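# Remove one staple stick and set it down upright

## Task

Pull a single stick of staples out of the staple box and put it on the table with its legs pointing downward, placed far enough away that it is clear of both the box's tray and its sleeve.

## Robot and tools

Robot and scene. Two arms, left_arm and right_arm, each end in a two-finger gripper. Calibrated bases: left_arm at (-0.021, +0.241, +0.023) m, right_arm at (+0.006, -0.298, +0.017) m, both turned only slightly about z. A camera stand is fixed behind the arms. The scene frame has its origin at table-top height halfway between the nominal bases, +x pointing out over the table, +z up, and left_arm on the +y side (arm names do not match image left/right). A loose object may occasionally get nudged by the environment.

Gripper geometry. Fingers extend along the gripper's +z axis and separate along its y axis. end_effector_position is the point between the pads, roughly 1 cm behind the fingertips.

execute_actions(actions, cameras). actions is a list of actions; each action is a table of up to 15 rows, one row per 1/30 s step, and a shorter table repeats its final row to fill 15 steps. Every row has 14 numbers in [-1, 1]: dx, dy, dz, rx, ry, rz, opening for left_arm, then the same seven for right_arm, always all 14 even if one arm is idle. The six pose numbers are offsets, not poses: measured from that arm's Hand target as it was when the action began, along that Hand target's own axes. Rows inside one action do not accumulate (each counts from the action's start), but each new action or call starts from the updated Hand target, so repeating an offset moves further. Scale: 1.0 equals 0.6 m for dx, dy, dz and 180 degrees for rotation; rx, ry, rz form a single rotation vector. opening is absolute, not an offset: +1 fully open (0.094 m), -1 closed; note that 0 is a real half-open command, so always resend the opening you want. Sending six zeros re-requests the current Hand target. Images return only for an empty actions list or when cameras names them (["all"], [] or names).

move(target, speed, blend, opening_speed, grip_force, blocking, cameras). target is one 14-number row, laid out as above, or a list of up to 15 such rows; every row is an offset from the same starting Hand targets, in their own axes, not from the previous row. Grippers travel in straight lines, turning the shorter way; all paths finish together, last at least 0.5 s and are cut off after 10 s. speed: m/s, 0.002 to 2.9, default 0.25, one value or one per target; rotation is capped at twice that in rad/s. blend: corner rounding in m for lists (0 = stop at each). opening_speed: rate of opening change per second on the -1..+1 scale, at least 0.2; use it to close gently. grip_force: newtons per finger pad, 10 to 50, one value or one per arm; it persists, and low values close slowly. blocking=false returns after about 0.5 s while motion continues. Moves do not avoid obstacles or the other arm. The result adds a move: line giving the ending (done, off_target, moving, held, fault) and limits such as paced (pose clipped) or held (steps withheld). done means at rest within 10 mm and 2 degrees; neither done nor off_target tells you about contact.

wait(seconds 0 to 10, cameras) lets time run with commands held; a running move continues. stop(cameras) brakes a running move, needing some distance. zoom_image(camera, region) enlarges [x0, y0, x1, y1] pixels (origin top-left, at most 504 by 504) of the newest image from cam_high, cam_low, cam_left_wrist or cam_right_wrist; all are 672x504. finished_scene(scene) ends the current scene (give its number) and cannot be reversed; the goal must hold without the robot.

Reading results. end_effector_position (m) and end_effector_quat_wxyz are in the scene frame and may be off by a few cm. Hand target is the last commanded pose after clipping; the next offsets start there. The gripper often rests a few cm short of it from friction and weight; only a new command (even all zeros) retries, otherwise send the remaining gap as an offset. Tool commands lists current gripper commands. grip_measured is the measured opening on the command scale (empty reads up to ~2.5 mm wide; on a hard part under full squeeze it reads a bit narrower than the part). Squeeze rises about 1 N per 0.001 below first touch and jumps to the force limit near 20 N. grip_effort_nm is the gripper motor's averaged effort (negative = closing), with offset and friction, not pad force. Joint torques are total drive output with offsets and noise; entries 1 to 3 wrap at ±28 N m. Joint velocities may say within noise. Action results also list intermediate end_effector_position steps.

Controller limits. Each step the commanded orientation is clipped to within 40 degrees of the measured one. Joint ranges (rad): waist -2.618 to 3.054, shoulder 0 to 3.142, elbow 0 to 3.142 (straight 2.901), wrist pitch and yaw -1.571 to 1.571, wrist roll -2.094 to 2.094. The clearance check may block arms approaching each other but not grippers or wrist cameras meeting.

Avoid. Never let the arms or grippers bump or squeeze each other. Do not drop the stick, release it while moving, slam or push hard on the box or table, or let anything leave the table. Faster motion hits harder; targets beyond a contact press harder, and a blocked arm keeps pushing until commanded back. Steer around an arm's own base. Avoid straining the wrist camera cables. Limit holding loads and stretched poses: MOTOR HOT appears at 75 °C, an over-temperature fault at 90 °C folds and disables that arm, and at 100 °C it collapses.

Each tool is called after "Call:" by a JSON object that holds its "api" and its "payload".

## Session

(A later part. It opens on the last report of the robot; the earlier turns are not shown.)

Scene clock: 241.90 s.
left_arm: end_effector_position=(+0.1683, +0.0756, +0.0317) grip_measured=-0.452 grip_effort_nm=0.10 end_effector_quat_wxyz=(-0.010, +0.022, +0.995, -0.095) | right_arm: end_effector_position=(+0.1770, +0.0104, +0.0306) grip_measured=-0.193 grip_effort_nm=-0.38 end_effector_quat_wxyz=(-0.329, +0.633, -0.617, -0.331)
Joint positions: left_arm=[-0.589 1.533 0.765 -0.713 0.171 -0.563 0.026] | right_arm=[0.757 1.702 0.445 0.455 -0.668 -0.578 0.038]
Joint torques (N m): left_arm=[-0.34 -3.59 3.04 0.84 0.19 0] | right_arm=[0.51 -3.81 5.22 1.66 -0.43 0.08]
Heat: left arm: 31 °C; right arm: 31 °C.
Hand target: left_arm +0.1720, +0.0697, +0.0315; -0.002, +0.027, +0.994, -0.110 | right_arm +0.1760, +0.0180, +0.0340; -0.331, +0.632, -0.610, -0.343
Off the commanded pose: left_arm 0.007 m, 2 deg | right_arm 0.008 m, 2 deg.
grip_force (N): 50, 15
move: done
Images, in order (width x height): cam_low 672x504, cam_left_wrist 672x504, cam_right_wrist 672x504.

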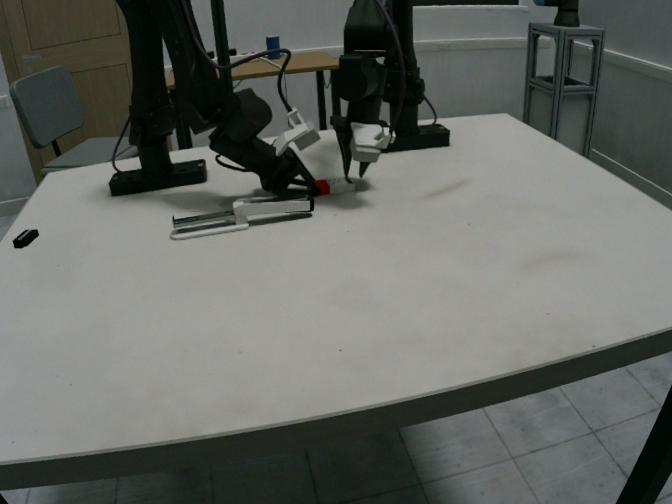

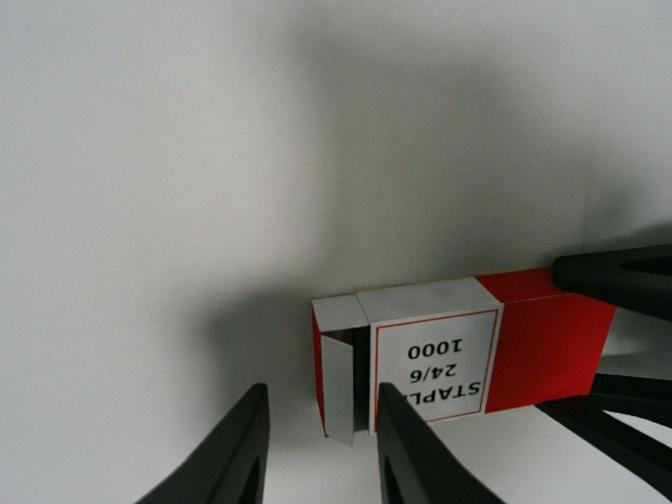

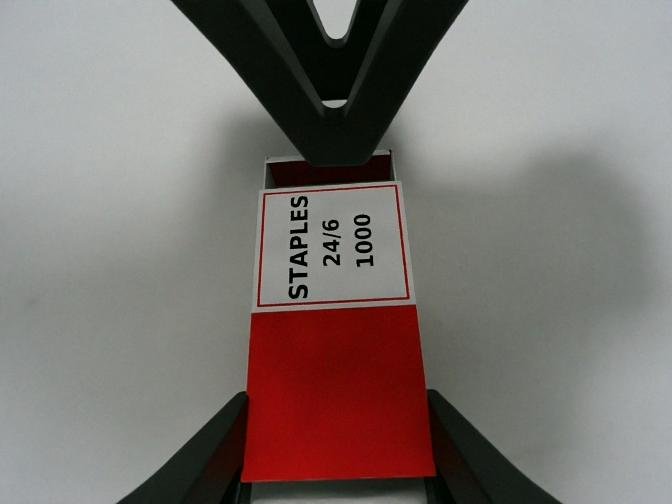

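Call:
{"api": "move", "payload": {"target": [[0,0,0,0,0,0,-0.52,0,0,0,0,0,0,-0.3],[0,0,0.018,0,0,0,-0.52,0,0,0,0,0,0,-0.3]], "speed": 0.04, "cameras": ["cam_low","cam_left_wrist","cam_right_wrist"]}}

Call:
{"api": "zoom_image", "payload": {"camera": "cam_low", "region": [290, 110, 400, 210]}}

Call:
{"api": "zoom_image", "payload": {"camera": "cam_left_wrist", "region": [230, 280, 470, 460]}}

Scene clock: 248.63 s.
left_arm: end_effector_position=(+0.1681, +0.0757, +0.0219) grip_measured=-0.518 grip_effort_nm=-0.14 end_effector_quat_wxyz=(-0.012, +0.022, +0.995, -0.094) | right_arm: end_effector_position=(+0.1770, +0.0104, +0.0306) grip_measured=-0.193 grip_effort_nm=-0.38 end_effector_quat_wxyz=(-0.329, +0.633, -0.617, -0.331)
Joint positions: left_arm=[-0.589 1.56 0.745 -0.672 0.171 -0.563 0.023] | right_arm=[0.757 1.702 0.445 0.455 -0.668 -0.578 0.038]
Joint torques (N m): left_arm=[-0.81 -3.45 2.78 0.95 0.19 -0.1] | right_arm=[0.5 -3.81 5.22 1.66 -0.43 0.08]
Heat: left arm: 31 °C; right arm: 31 °C.
Hand target: left_arm +0.1719, +0.0674, +0.0210; -0.002, +0.027, +0.994, -0.110 | right_arm +0.1760, +0.0180, +0.0340; -0.331, +0.632, -0.610, -0.343
Off the commanded pose: left_arm 0.009 m, 2 deg | right_arm 0.008 m, 2 deg.
grip_force (N): 50, 15
move: done
Images, in order (width x height): cam_low 672x504, cam_left_wrist 672x504, cam_right_wrist 672x504.

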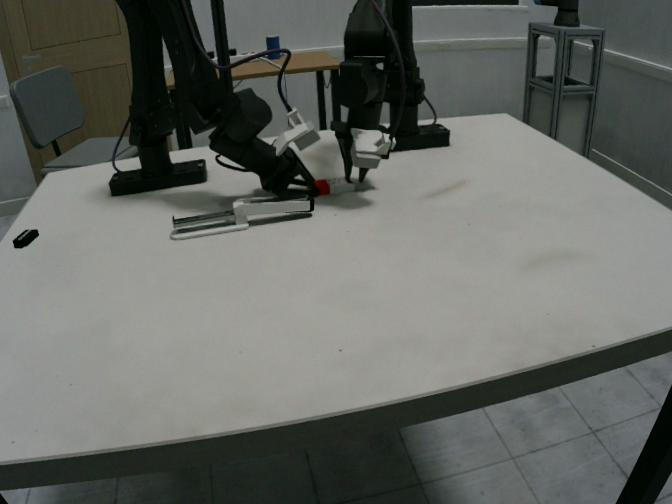

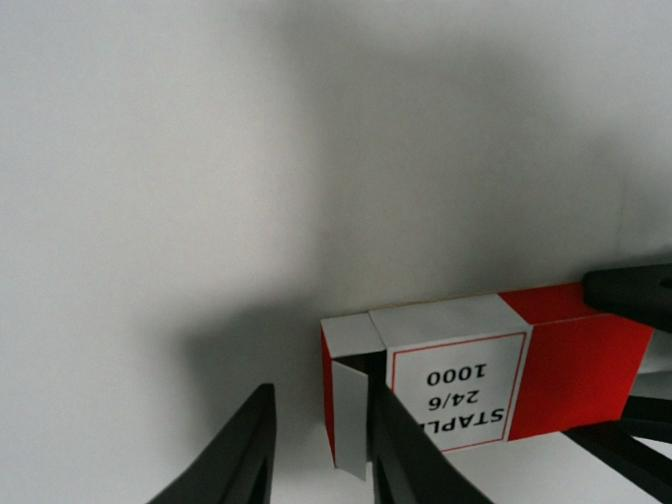

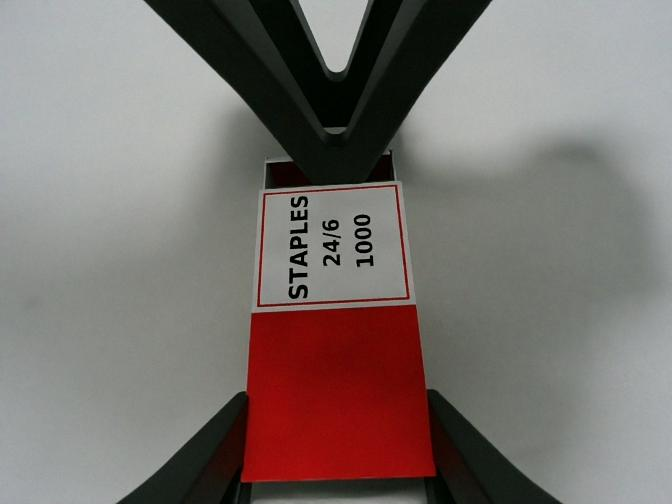

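Scaled by 4.582 from the camera's 672x504 image, which has a finer 960x720 frame.

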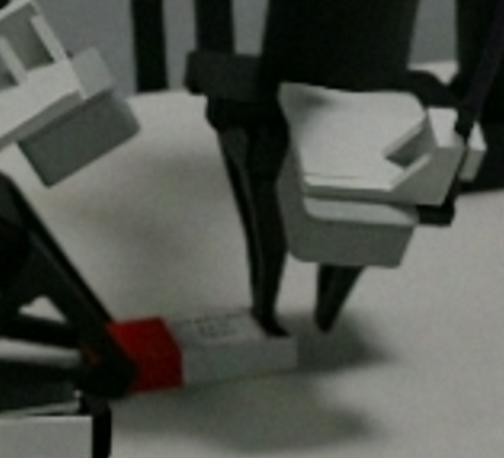

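Scaled by 2.100 from the camera's 672x504 image, which has a finer 960x720 frame.

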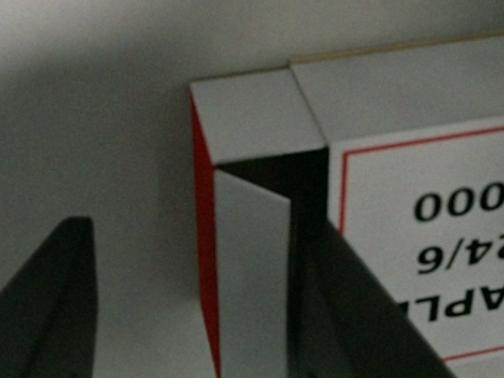

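Call:
{"api": "move", "payload": {"target": [[0,0,0.008,0,0,0,-0.52,0,0,0,0,0,0,-0.3],[0,0,0.008,0,0,0,-1,0,0,0,0,0,0,-0.3]], "speed": 0.04, "grip_force": [30,12], "cameras": ["cam_low","cam_left_wrist","cam_right_wrist"]}}

Call:
{"api": "zoom_image", "payload": {"camera": "cam_low", "region": [290, 110, 400, 210]}}

Call:
{"api": "zoom_image", "payload": {"camera": "cam_left_wrist", "region": [230, 280, 470, 460]}}

Scene clock: 255.53 s.
left_arm: end_effector_position=(+0.1711, +0.0746, +0.0173) grip_measured=-0.989 grip_effort_nm=-0.61 end_effector_quat_wxyz=(-0.007, +0.018, +0.995, -0.097) | right_arm: end_effector_position=(+0.1770, +0.0104, +0.0306) grip_measured=-0.193 grip_effort_nm=-0.32 end_effector_quat_wxyz=(-0.328, +0.632, -0.618, -0.332)
Joint positions: left_arm=[-0.586 1.573 0.736 -0.638 0.171 -0.569 0.001] | right_arm=[0.757 1.702 0.445 0.455 -0.668 -0.575 0.038]
Joint torques (N m): left_arm=[-0.91 -3.6 2.84 0.87 0.18 -0.09] | right_arm=[0.51 -3.82 5.2 1.66 -0.43 0.08]
Heat: left arm: 31 °C; right arm: 31 °C.
Hand target: left_arm +0.1718, +0.0663, +0.0163; -0.002, +0.027, +0.994, -0.110 | right_arm +0.1760, +0.0180, +0.0340; -0.331, +0.632, -0.610, -0.343
Off the commanded pose: left_arm 0.008 m, 2 deg | right_arm 0.008 m, 2 deg.
grip_force (N): 30, 12
move: done
Images, in order (width x height): cam_low 672x504, cam_left_wrist 672x504, cam_right_wrist 672x504.

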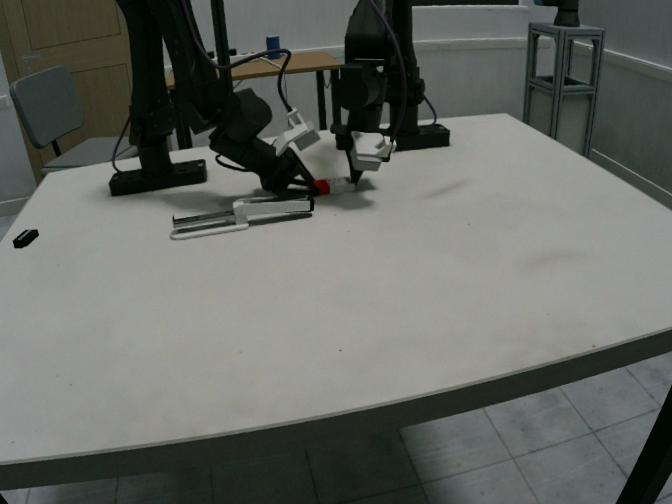

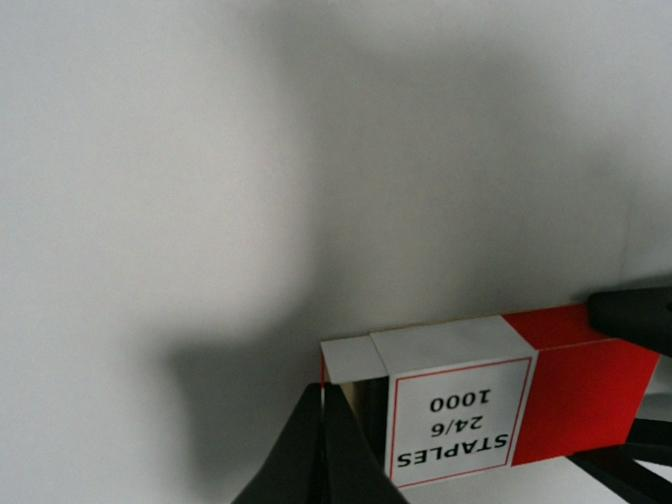

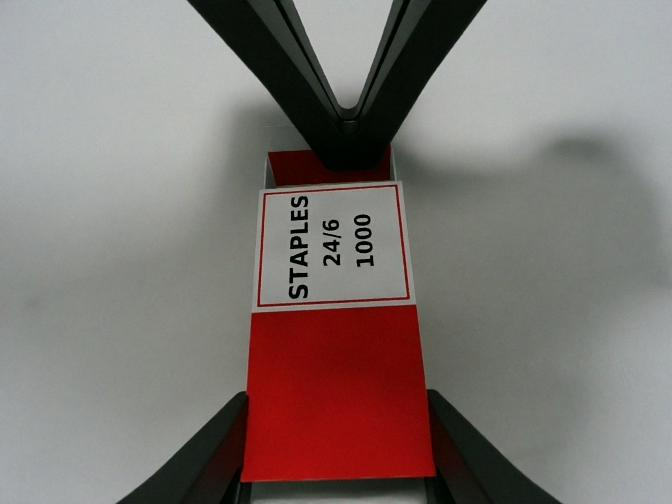

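Scaled by 4.582 from the camera's 672x504 image, which has a finer 960x720 frame.

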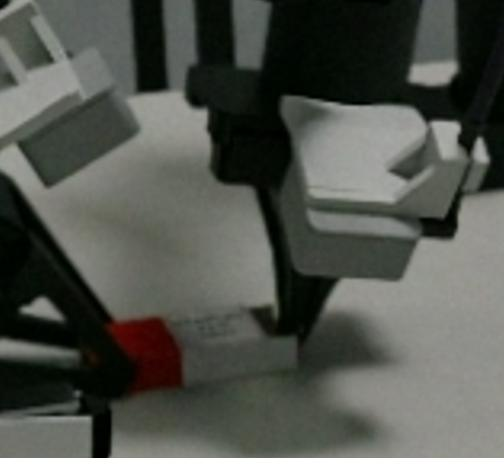

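Scaled by 2.100 from the camera's 672x504 image, which has a finer 960x720 frame.

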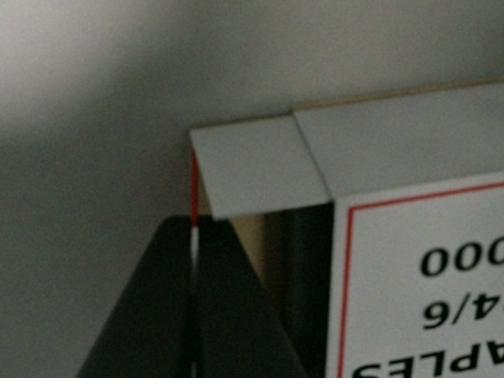

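Call:
{"api": "move", "payload": {"target": [0,0.075,-0.022,0,0,0,-1,0,0,0,0,0,0,-0.25], "speed": 0.05, "grip_force": [50,11], "cameras": ["cam_low","cam_left_wrist","cam_right_wrist"]}}

Scene clock: 261.80 s.
left_arm: end_effector_position=(+0.1736, +0.1011, +0.0162) grip_measured=-0.989 grip_effort_nm=-0.61 end_effector_quat_wxyz=(-0.012, +0.022, +0.992, -0.126) | right_arm: end_effector_position=(+0.1782, +0.0116, +0.0319) grip_measured=-0.193 grip_effort_nm=-0.30 end_effector_quat_wxyz=(-0.331, +0.629, -0.620, -0.333)
Joint positions: left_arm=[-0.437 1.53 0.678 -0.634 0.24 -0.414 0.001] | right_arm=[0.758 1.702 0.445 0.466 -0.665 -0.561 0.038]
Joint torques (N m): left_arm=[1.58 -5.83 2.66 0.24 -0.12 0.21] | right_arm=[0.46 -3.79 5.2 1.58 -0.44 0.02]
Heat: left arm: 31 °C; right arm: 31 °C.
Hand target: left_arm +0.1743, +0.1130, +0.0193; -0.002, +0.027, +0.994, -0.110 | right_arm +0.1760, +0.0180, +0.0340; -0.331, +0.632, -0.610, -0.343
Off the commanded pose: left_arm 0.012 m, 2 deg | right_arm 0.007 m, 2 deg.
grip_force (N): 50, 11
move: off_target (left_arm)
Images, in order (width x height): cam_low 672x504, cam_left_wrist 672x504, cam_right_wrist 672x504.

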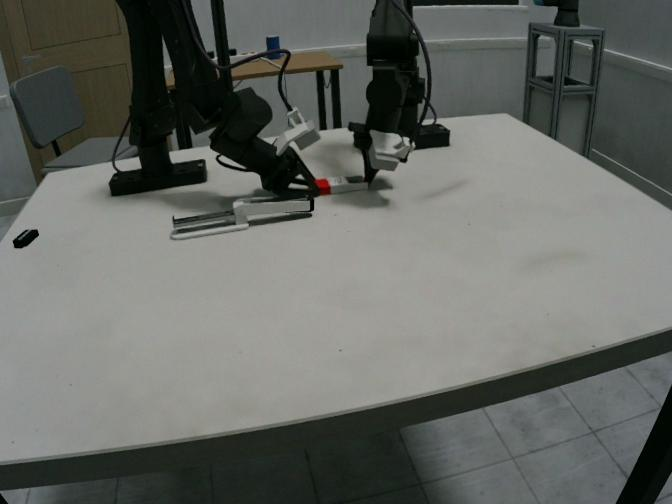

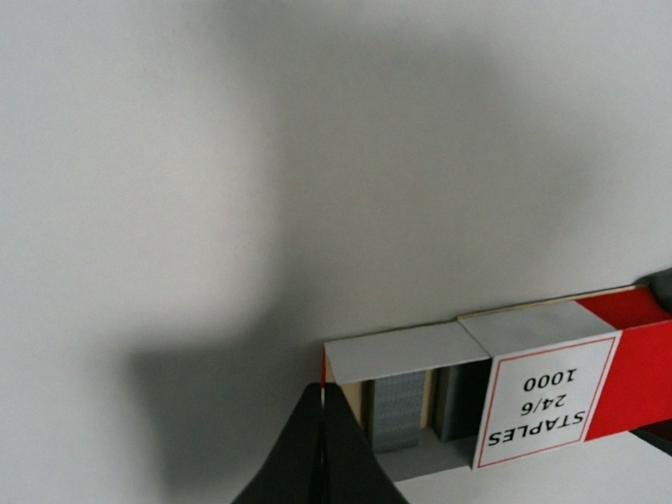

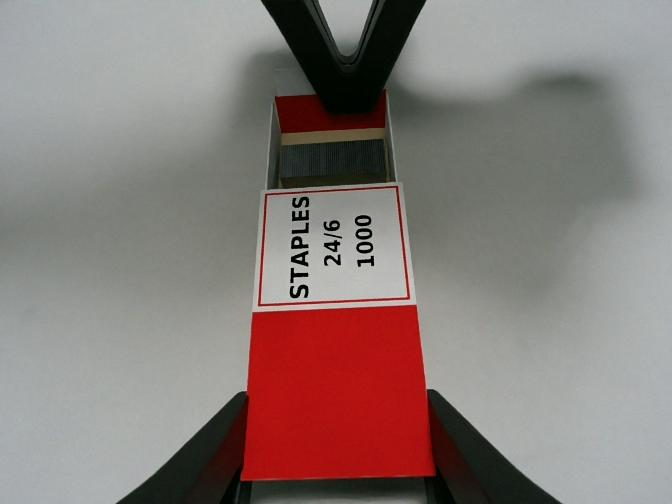

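Call:
{"api": "move", "payload": {"target": [0,0.05,-0.012,0,0,0,-1,0,0,0,0,0,0,-0.25], "speed": 0.05, "cameras": ["cam_low","cam_left_wrist","cam_right_wrist"]}}

Call:
{"api": "zoom_image", "payload": {"camera": "cam_right_wrist", "region": [230, 20, 430, 210]}}

Scene clock: 266.37 s.
left_arm: end_effector_position=(+0.1768, +0.1370, +0.0161) grip_measured=-0.989 grip_effort_nm=-0.61 end_effector_quat_wxyz=(-0.009, +0.023, +0.993, -0.118) | right_arm: end_effector_position=(+0.1793, +0.0119, +0.0329) grip_measured=-0.193 grip_effort_nm=-0.30 end_effector_quat_wxyz=(-0.333, +0.628, -0.619, -0.332)
Joint positions: left_arm=[-0.291 1.498 0.652 -0.675 0.232 -0.262 0.001] | right_arm=[0.757 1.702 0.445 0.472 -0.665 -0.561 0.038]
Joint torques (N m): left_arm=[0.91 -5.48 2.77 0.24 -0.07 0.11] | right_arm=[0.46 -3.84 5.19 1.53 -0.44 0.01]
Heat: left arm: 31 °C; right arm: 31 °C.
Hand target: left_arm +0.1760, +0.1438, +0.0198; -0.002, +0.027, +0.994, -0.110 | right_arm +0.1760, +0.0180, +0.0340; -0.331, +0.632, -0.610, -0.343
Off the commanded pose: left_arm 0.008 m, 1 deg | right_arm 0.007 m, 2 deg.
grip_force (N): 50, 11
move: done
Images, in order (width x height): cam_low 672x504, cam_left_wrist 672x504, cam_right_wrist 672x504.

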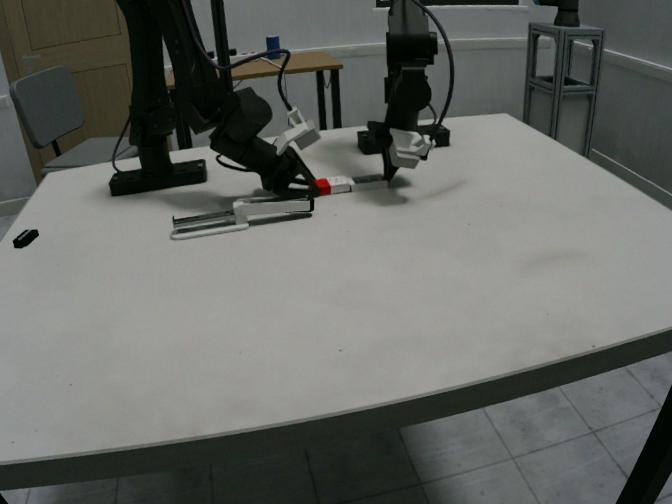

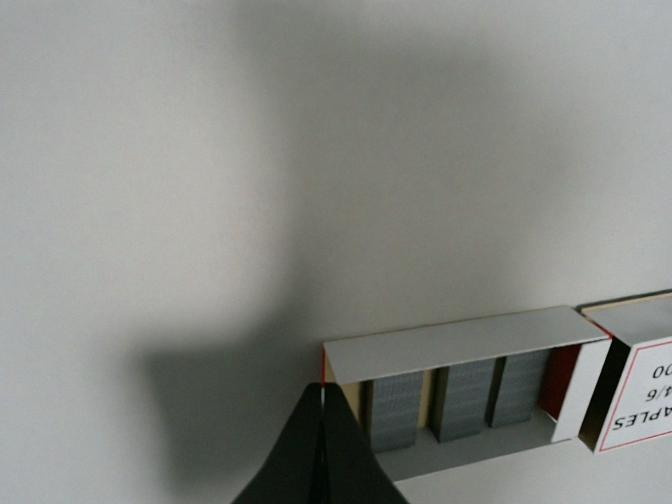

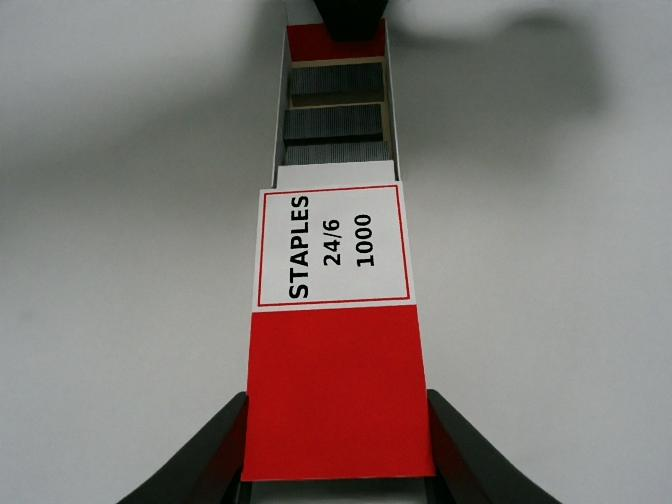

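Scaled by 2.520 from the camera's 672x504 image, which has a finer 960x720 frame.

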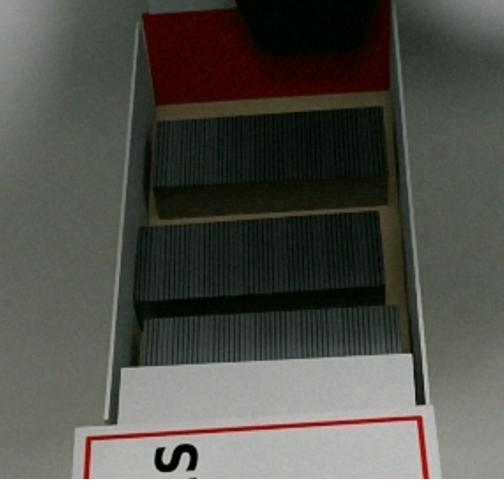

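Call:
{"api": "move", "payload": {"target": [[0,0,0,0,0,0,-0.85,0,0,0,0,0,0,-0.25],[0,0,-0.07,0,0,0,-0.85,0,0,0,0,0,0,-0.25],[-0.014,-0.067,-0.079,-0.07,0,0,-0.5,0,0,0,0,0,0,-0.25]], "speed": 0.08, "blend": [0,0.01,0], "cameras": ["cam_low","cam_left_wrist","cam_right_wrist"]}}

Call:
{"api": "zoom_image", "payload": {"camera": "cam_right_wrist", "region": [230, 20, 430, 210]}}

Scene clock: 278.43 s.
left_arm: end_effector_position=(+0.1737, +0.1162, +0.0663) grip_measured=-0.502 grip_effort_nm=0.10 end_effector_quat_wxyz=(-0.012, +0.035, +0.999, -0.006) | right_arm: end_effector_position=(+0.1793, +0.0119, +0.0329) grip_measured=-0.193 grip_effort_nm=-0.30 end_effector_quat_wxyz=(-0.333, +0.628, -0.619, -0.332)
Joint positions: left_arm=[-0.546 1.492 0.894 -0.988 0.022 -0.488 0.023] | right_arm=[0.757 1.702 0.445 0.472 -0.665 -0.561 0.038]
Joint torques (N m): left_arm=[-0.66 -3.3 6.42 0.13 -0.11 -0.15] | right_arm=[0.46 -3.82 5.19 1.53 -0.44 0.02]
Heat: left arm: 31 °C; right arm: 31 °C.
Hand target: left_arm +0.1827, +0.1146, +0.0748; +0.001, +0.027, +1.000, -0.001 | right_arm +0.1760, +0.0180, +0.0340; -0.331, +0.632, -0.610, -0.343
Off the commanded pose: left_arm 0.012 m, 2 deg | right_arm 0.007 m, 2 deg.
grip_force (N): 50, 11
move: off_target (left_arm); target 3's new opening was sent with left_arm's hand 0.012 m and 2 deg from that target
Images, in order (width x height): cam_low 672x504, cam_left_wrist 672x504, cam_right_wrist 672x504.

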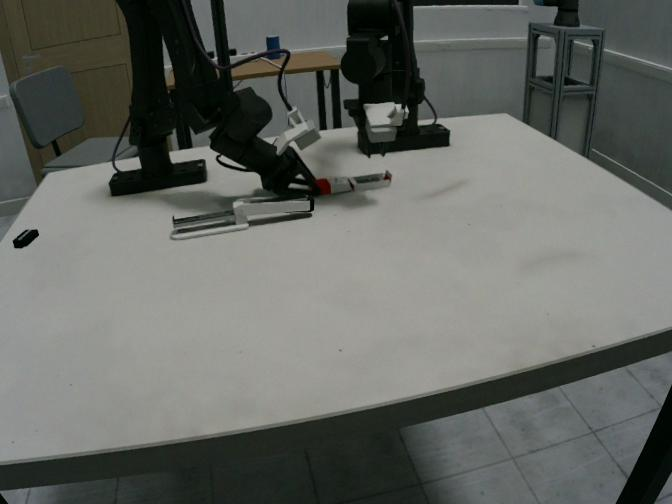

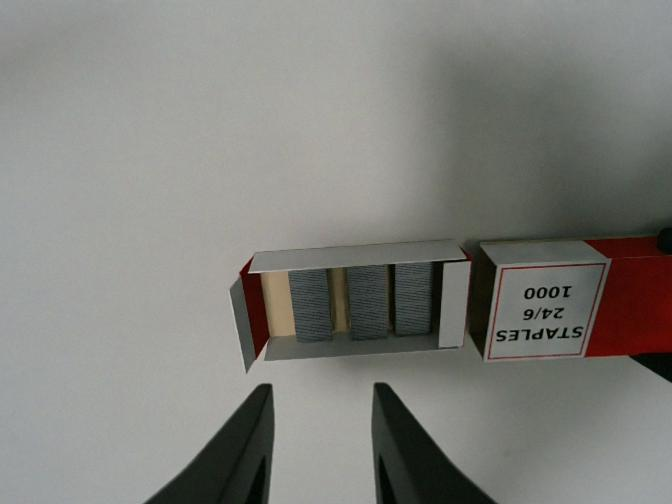

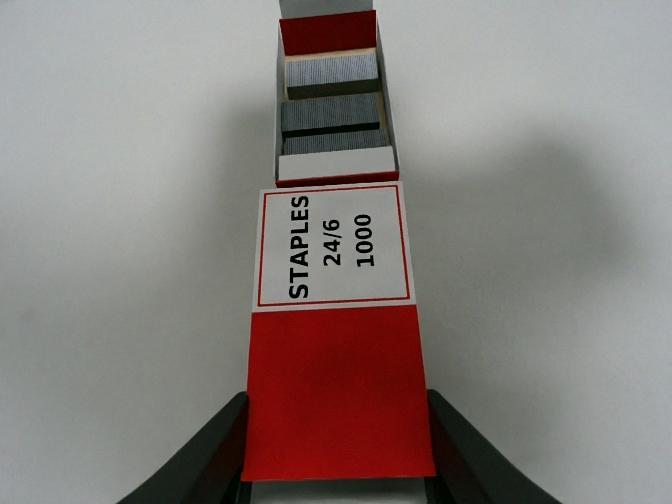

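Scaled by 2.520 from the camera's 672x504 image, which has a finer 960x720 frame.

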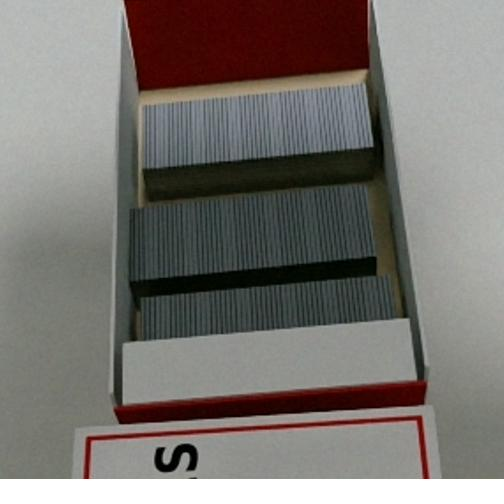

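Call:
{"api": "move", "payload": {"target": [0.0137,0.005,0.053,0,0,-0.0167,-0.57,0,0,0,0,0,0,-0.25], "speed": 0.08, "cameras": ["cam_low","cam_left_wrist","cam_right_wrist"]}}

Call:
{"api": "zoom_image", "payload": {"camera": "cam_right_wrist", "region": [230, 0, 430, 190]}}

Call:
{"api": "zoom_image", "payload": {"camera": "cam_left_wrist", "region": [210, 280, 450, 480]}}

Scene clock: 288.83 s.
left_arm: end_effector_position=(+0.1689, +0.1193, +0.0447) grip_measured=-0.568 grip_effort_nm=-0.14 end_effector_quat_wxyz=(-0.015, +0.006, +1.000, -0.004) | right_arm: end_effector_position=(+0.1793, +0.0119, +0.0329) grip_measured=-0.193 grip_effort_nm=-0.30 end_effector_quat_wxyz=(-0.333, +0.628, -0.619, -0.332)
Joint positions: left_arm=[-0.546 1.512 0.819 -0.899 0.022 -0.544 0.02] | right_arm=[0.757 1.702 0.445 0.472 -0.665 -0.561 0.038]
Joint torques (N m): left_arm=[-0.81 -3.28 3.11 0.6 -0.15 -0.16] | right_arm=[0.44 -3.84 5.18 1.53 -0.44 0.02]
Heat: left arm: 32 °C; right arm: 31 °C.
Hand target: left_arm +0.1747, +0.1180, +0.0430; +0.001, +0.001, +1.000, -0.001 | right_arm +0.1760, +0.0180, +0.0340; -0.331, +0.632, -0.610, -0.343
Off the commanded pose: left_arm 0.006 m, 2 deg | right_arm 0.007 m, 2 deg.
grip_force (N): 50, 11
move: done
Images, in order (width x height): cam_low 672x504, cam_left_wrist 672x504, cam_right_wrist 672x504.

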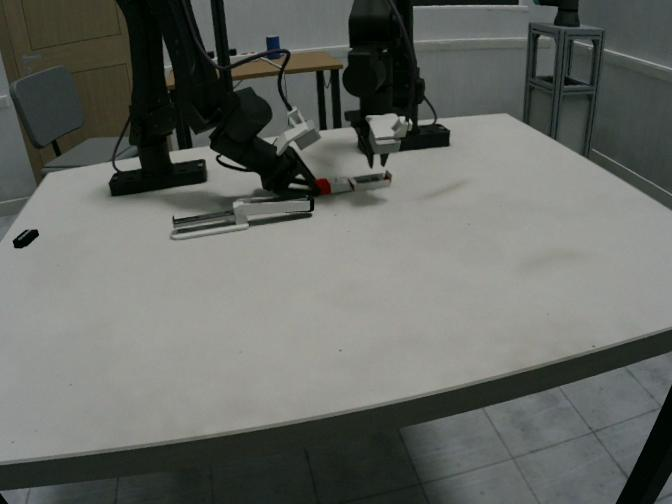

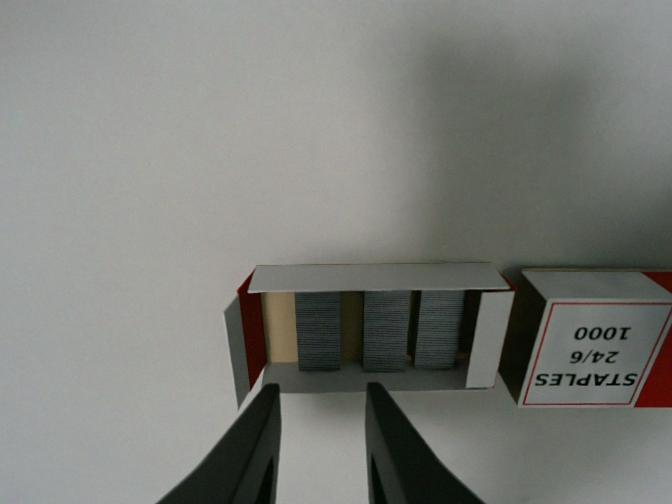

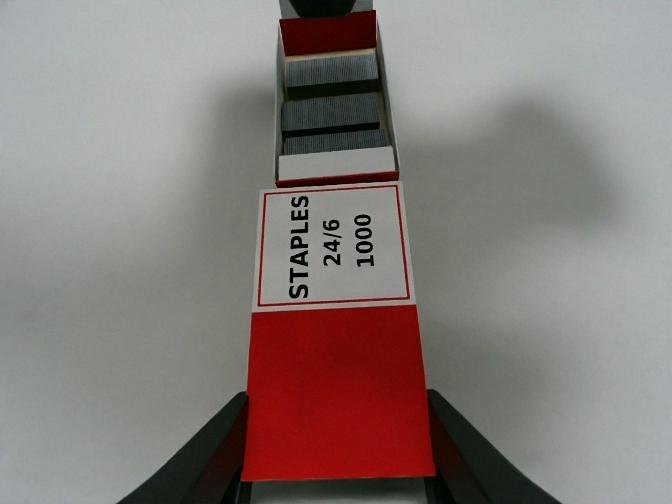

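Scaled by 2.520 from the camera's 672x504 image, which has a finer 960x720 frame.

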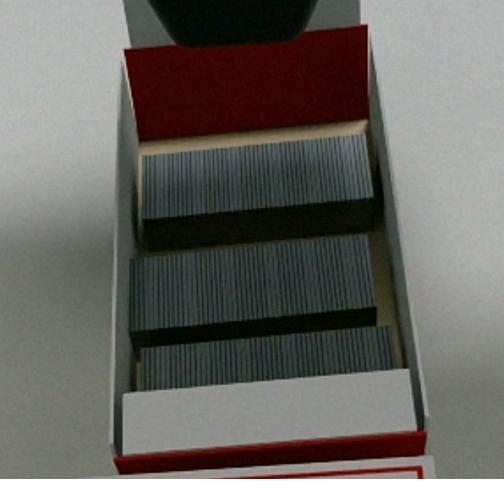

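Scaled by 2.100 from the camera's 672x504 image, which has a finer 960x720 frame.

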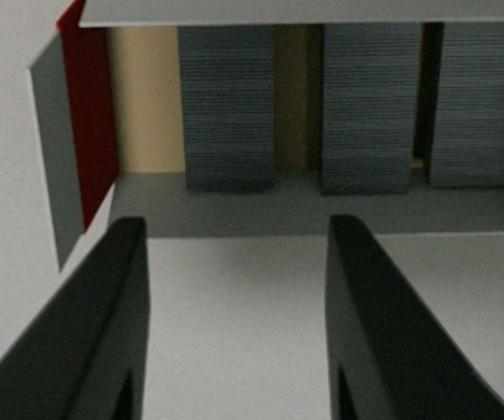

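Call:
{"api": "move", "payload": {"target": [0.0,0.0025,0.036,0,0,0,-0.57,0,0,0,0,0,0,-0.25], "speed": 0.06, "cameras": ["cam_low","cam_left_wrist","cam_right_wrist"]}}

Call:
{"api": "zoom_image", "payload": {"camera": "cam_right_wrist", "region": [230, 0, 430, 190]}}

Call:
{"api": "zoom_image", "payload": {"camera": "cam_left_wrist", "region": [210, 300, 450, 500]}}

Scene clock: 294.53 s.
left_arm: end_effector_position=(+0.1682, +0.1197, +0.0231) grip_measured=-0.568 grip_effort_nm=-0.14 end_effector_quat_wxyz=(-0.015, +0.006, +1.000, -0.004) | right_arm: end_effector_position=(+0.1793, +0.0119, +0.0329) grip_measured=-0.193 grip_effort_nm=-0.30 end_effector_quat_wxyz=(-0.333, +0.628, -0.619, -0.332)
Joint positions: left_arm=[-0.546 1.555 0.762 -0.799 0.022 -0.544 0.02] | right_arm=[0.757 1.702 0.445 0.472 -0.665 -0.561 0.038]
Joint torques (N m): left_arm=[-0.27 -3.59 2.77 0.64 -0.11 -0.09] | right_arm=[0.44 -3.82 5.19 1.53 -0.44 0.02]
Heat: left arm: 32 °C; right arm: 31 °C.
Hand target: left_arm +0.1748, +0.1195, +0.0214; +0.001, +0.001, +1.000, -0.001 | right_arm +0.1760, +0.0180, +0.0340; -0.331, +0.632, -0.610, -0.343
Off the commanded pose: left_arm 0.007 m, 2 deg | right_arm 0.007 m, 2 deg.
grip_force (N): 50, 11
move: done
Images, in order (width x height): cam_low 672x504, cam_left_wrist 672x504, cam_right_wrist 672x504.

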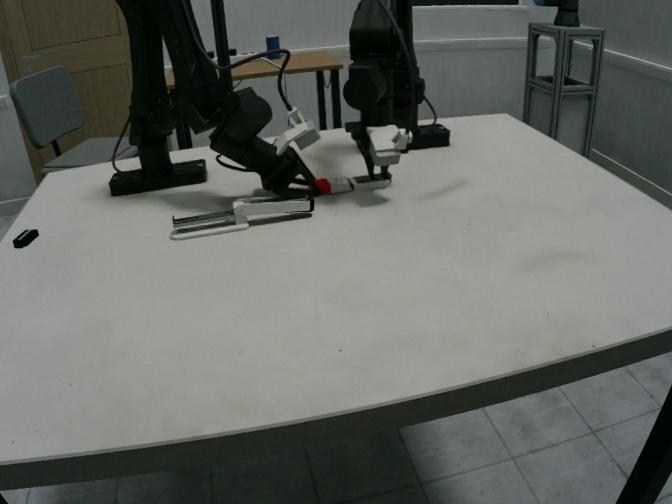

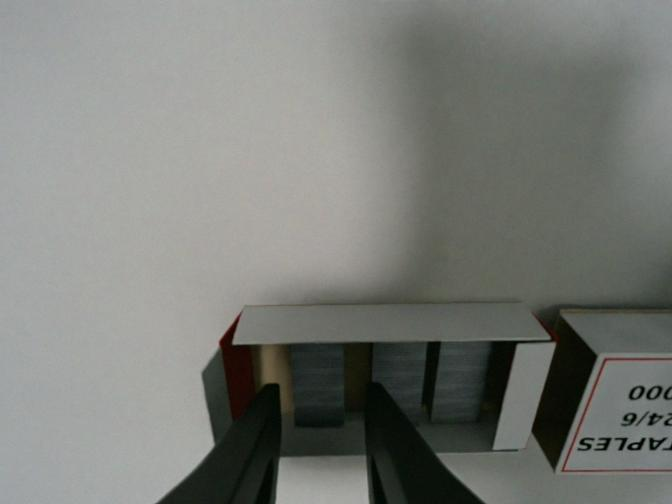

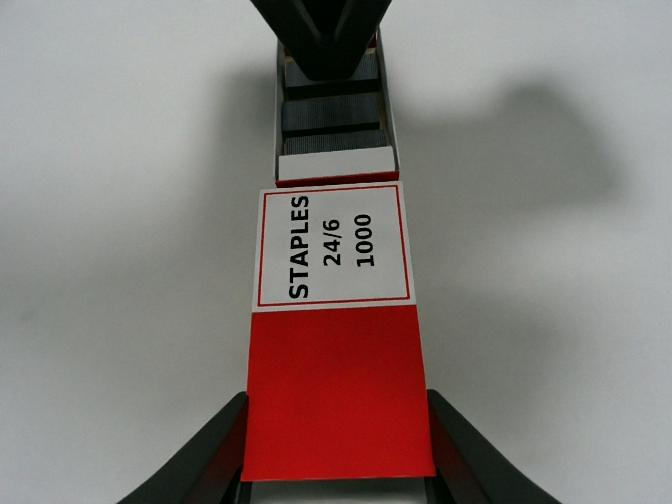

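Scaled by 2.520 from the camera's 672x504 image, which has a finer 960x720 frame.

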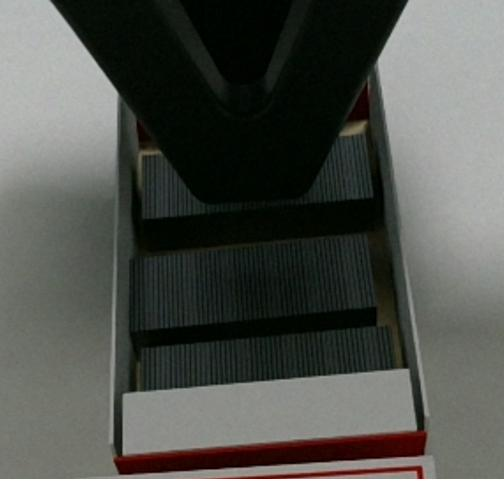

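Scaled by 2.100 from the camera's 672x504 image, which has a finer 960x720 frame.

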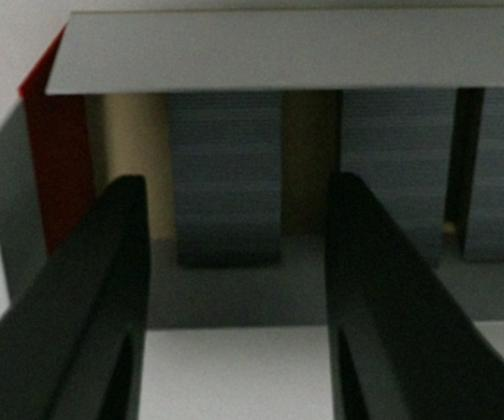

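Call:
{"api": "move", "payload": {"target": [0.0,0.0,0.017,0,0,0,-0.57,0,0,0,0,0,0,-0.25], "speed": 0.04, "cameras": ["cam_low","cam_left_wrist","cam_right_wrist"]}}

Call:
{"api": "zoom_image", "payload": {"camera": "cam_right_wrist", "region": [230, 0, 430, 190]}}

Call:
{"api": "zoom_image", "payload": {"camera": "cam_left_wrist", "region": [210, 300, 450, 500]}}

Scene clock: 298.87 s.
left_arm: end_effector_position=(+0.1687, +0.1194, +0.0134) grip_measured=-0.568 grip_effort_nm=-0.14 end_effector_quat_wxyz=(-0.014, +0.006, +1.000, -0.004) | right_arm: end_effector_position=(+0.1793, +0.0119, +0.0329) grip_measured=-0.193 grip_effort_nm=-0.30 end_effector_quat_wxyz=(-0.333, +0.628, -0.619, -0.332)
Joint positions: left_arm=[-0.546 1.579 0.74 -0.752 0.022 -0.544 0.02] | right_arm=[0.757 1.702 0.445 0.472 -0.665 -0.561 0.038]
Joint torques (N m): left_arm=[-0.34 -3.38 2.78 0.62 -0.1 -0.1] | right_arm=[0.46 -3.82 5.19 1.52 -0.44 0.02]
Heat: left arm: 31 °C; right arm: 31 °C.
Hand target: left_arm +0.1748, +0.1195, +0.0112; +0.001, +0.001, +1.000, -0.001 | right_arm +0.1760, +0.0180, +0.0340; -0.331, +0.632, -0.610, -0.343
Off the commanded pose: left_arm 0.007 m, 2 deg | right_arm 0.007 m, 2 deg.
grip_force (N): 50, 11
move: done
Images, in order (width x height): cam_low 672x504, cam_left_wrist 672x504, cam_right_wrist 672x504.

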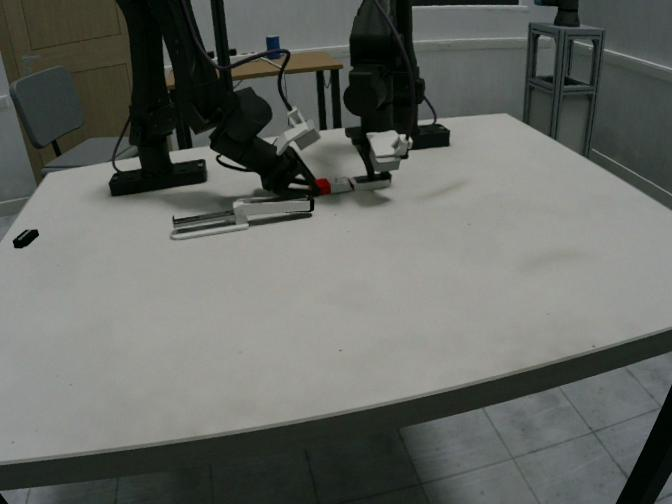

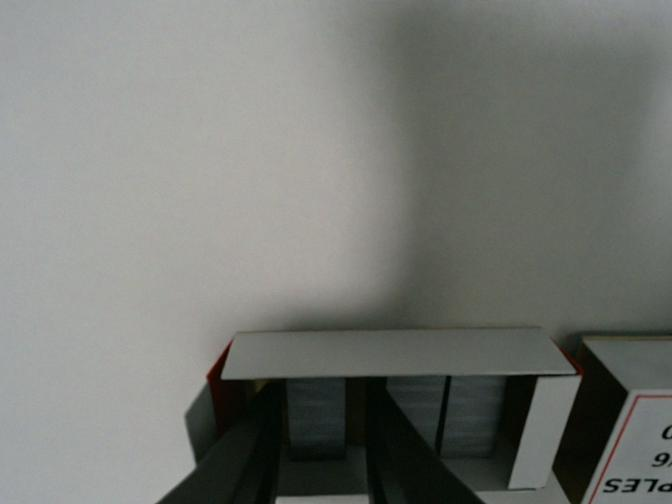

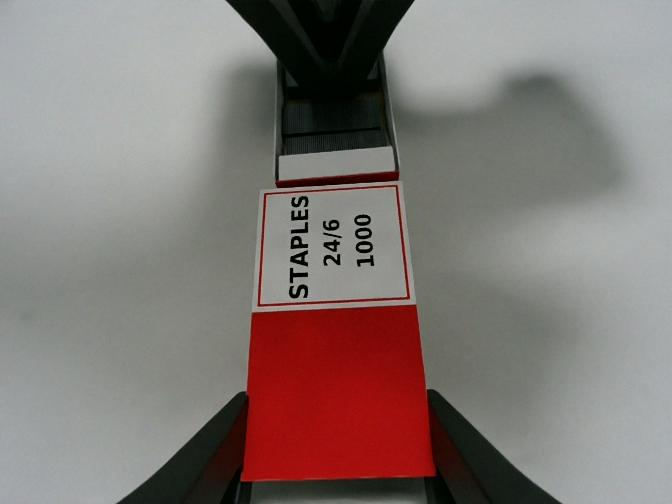

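Scaled by 2.520 from the camera's 672x504 image, which has a finer 960x720 frame.

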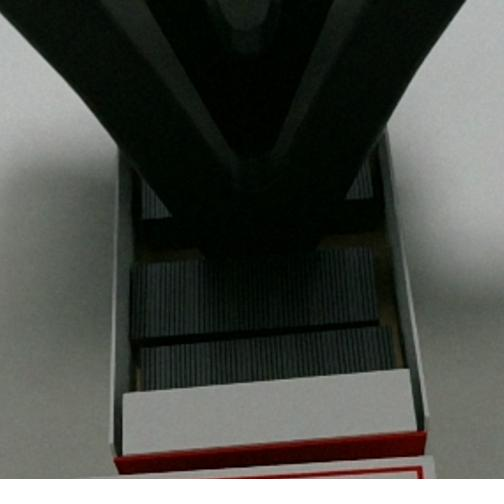

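Scaled by 2.100 from the camera's 672x504 image, which has a finer 960x720 frame.

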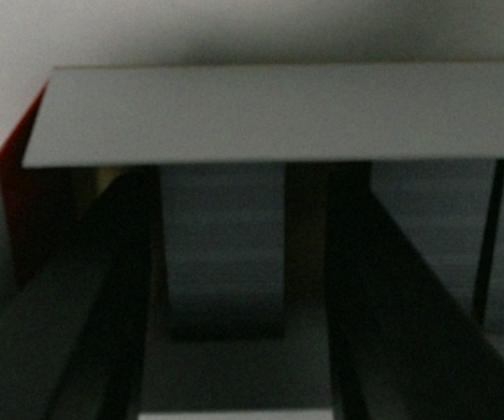

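Call:
{"api": "move", "payload": {"target": [0.0,0.0,0.003,0,0,0,-0.85,0,0,0,0,0,0,-0.25], "speed": 0.04, "opening_speed": 0.3, "grip_force": [22,11], "cameras": ["cam_left_wrist"]}}

Call:
{"api": "zoom_image", "payload": {"camera": "cam_left_wrist", "region": [210, 300, 450, 500]}}

Scene clock: 303.50 s.
left_arm: end_effector_position=(+0.1703, +0.1184, +0.0133) grip_measured=-0.727 grip_effort_nm=-0.53 end_effector_quat_wxyz=(-0.011, +0.006, +1.000, -0.006) | right_arm: end_effector_position=(+0.1793, +0.0119, +0.0329) grip_measured=-0.193 grip_effort_nm=-0.30 end_effector_quat_wxyz=(-0.333, +0.628, -0.619, -0.332)
Joint positions: left_arm=[-0.546 1.579 0.74 -0.744 0.022 -0.544 0.013] | right_arm=[0.757 1.702 0.445 0.472 -0.665 -0.561 0.038]
Joint torques (N m): left_arm=[-0.18 -3.28 2.51 0.66 -0.11 -0.1] | right_arm=[0.46 -3.82 5.18 1.52 -0.44 0.02]
Heat: left arm: 31 °C; right arm: 31 °C.
Hand target: left_arm +0.1748, +0.1195, +0.0094; +0.001, +0.001, +1.000, -0.001 | right_arm +0.1760, +0.0180, +0.0340; -0.331, +0.632, -0.610, -0.343
Off the commanded pose: left_arm 0.006 m, 2 deg | right_arm 0.007 m, 2 deg.
grip_force (N): 22, 11
move: done
Images, in order (width x height): cam_left_wrist 672x504.

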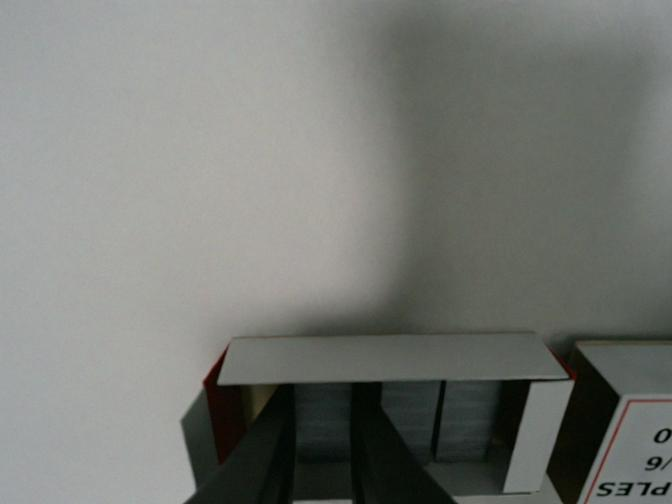

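Scaled by 2.100 from the camera's 672x504 image, which has a finer 960x720 frame.

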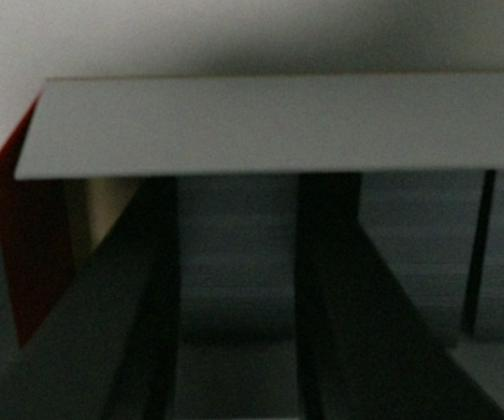

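Call:
{"api": "move", "payload": {"target": [0.0,0.0,-0.12,0,0,0,-0.85,0,0,0,0,0,0,-0.25], "speed": 0.06, "cameras": ["cam_left_wrist","cam_right_wrist"]}}

Call:
{"api": "zoom_image", "payload": {"camera": "cam_left_wrist", "region": [202, 240, 442, 500]}}

Scene clock: 307.20 s.
left_arm: end_effector_position=(+0.1642, +0.1222, +0.0663) grip_measured=-0.727 grip_effort_nm=-0.54 end_effector_quat_wxyz=(-0.026, +0.006, +1.000, +0.003) | right_arm: end_effector_position=(+0.1793, +0.0119, +0.0329) grip_measured=-0.193 grip_effort_nm=-0.30 end_effector_quat_wxyz=(-0.333, +0.628, -0.619, -0.332)
Joint positions: left_arm=[-0.546 1.48 0.882 -1.02 0.022 -0.544 0.013] | right_arm=[0.757 1.702 0.445 0.472 -0.665 -0.561 0.038]
Joint torques (N m): left_arm=[-0.2 -5.93 6.38 0.08 -0.13 -0.09] | right_arm=[0.44 -3.84 5.19 1.52 -0.44 0.02]
Heat: left arm: 31 °C; right arm: 31 °C.
Hand target: left_arm +0.1747, +0.1196, +0.0814; +0.001, +0.001, +1.000, -0.001 | right_arm +0.1760, +0.0180, +0.0340; -0.331, +0.632, -0.610, -0.343
Off the commanded pose: left_arm 0.019 m, 3 deg | right_arm 0.007 m, 2 deg.
grip_force (N): 22, 11
move: off_target (left_arm)
Images, in order (width x height): cam_left_wrist 672x504, cam_right_wrist 672x504.

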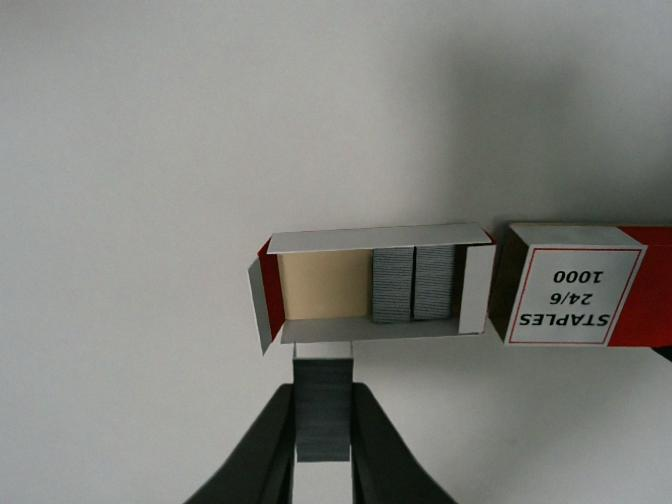

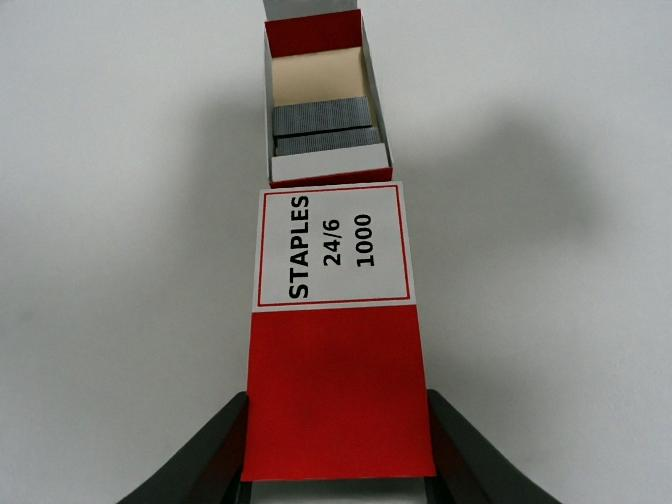

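Scaled by 1.938 from the camera's 672x504 image, which has a finer 960x720 frame.

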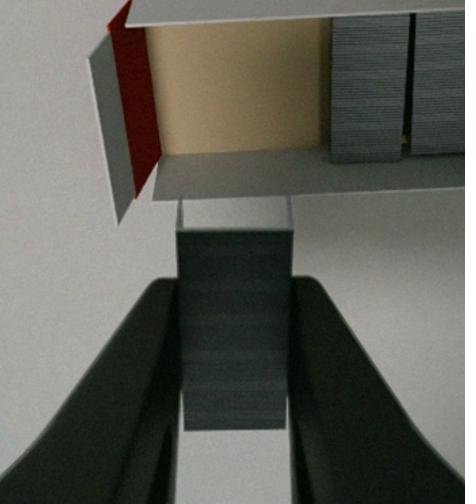

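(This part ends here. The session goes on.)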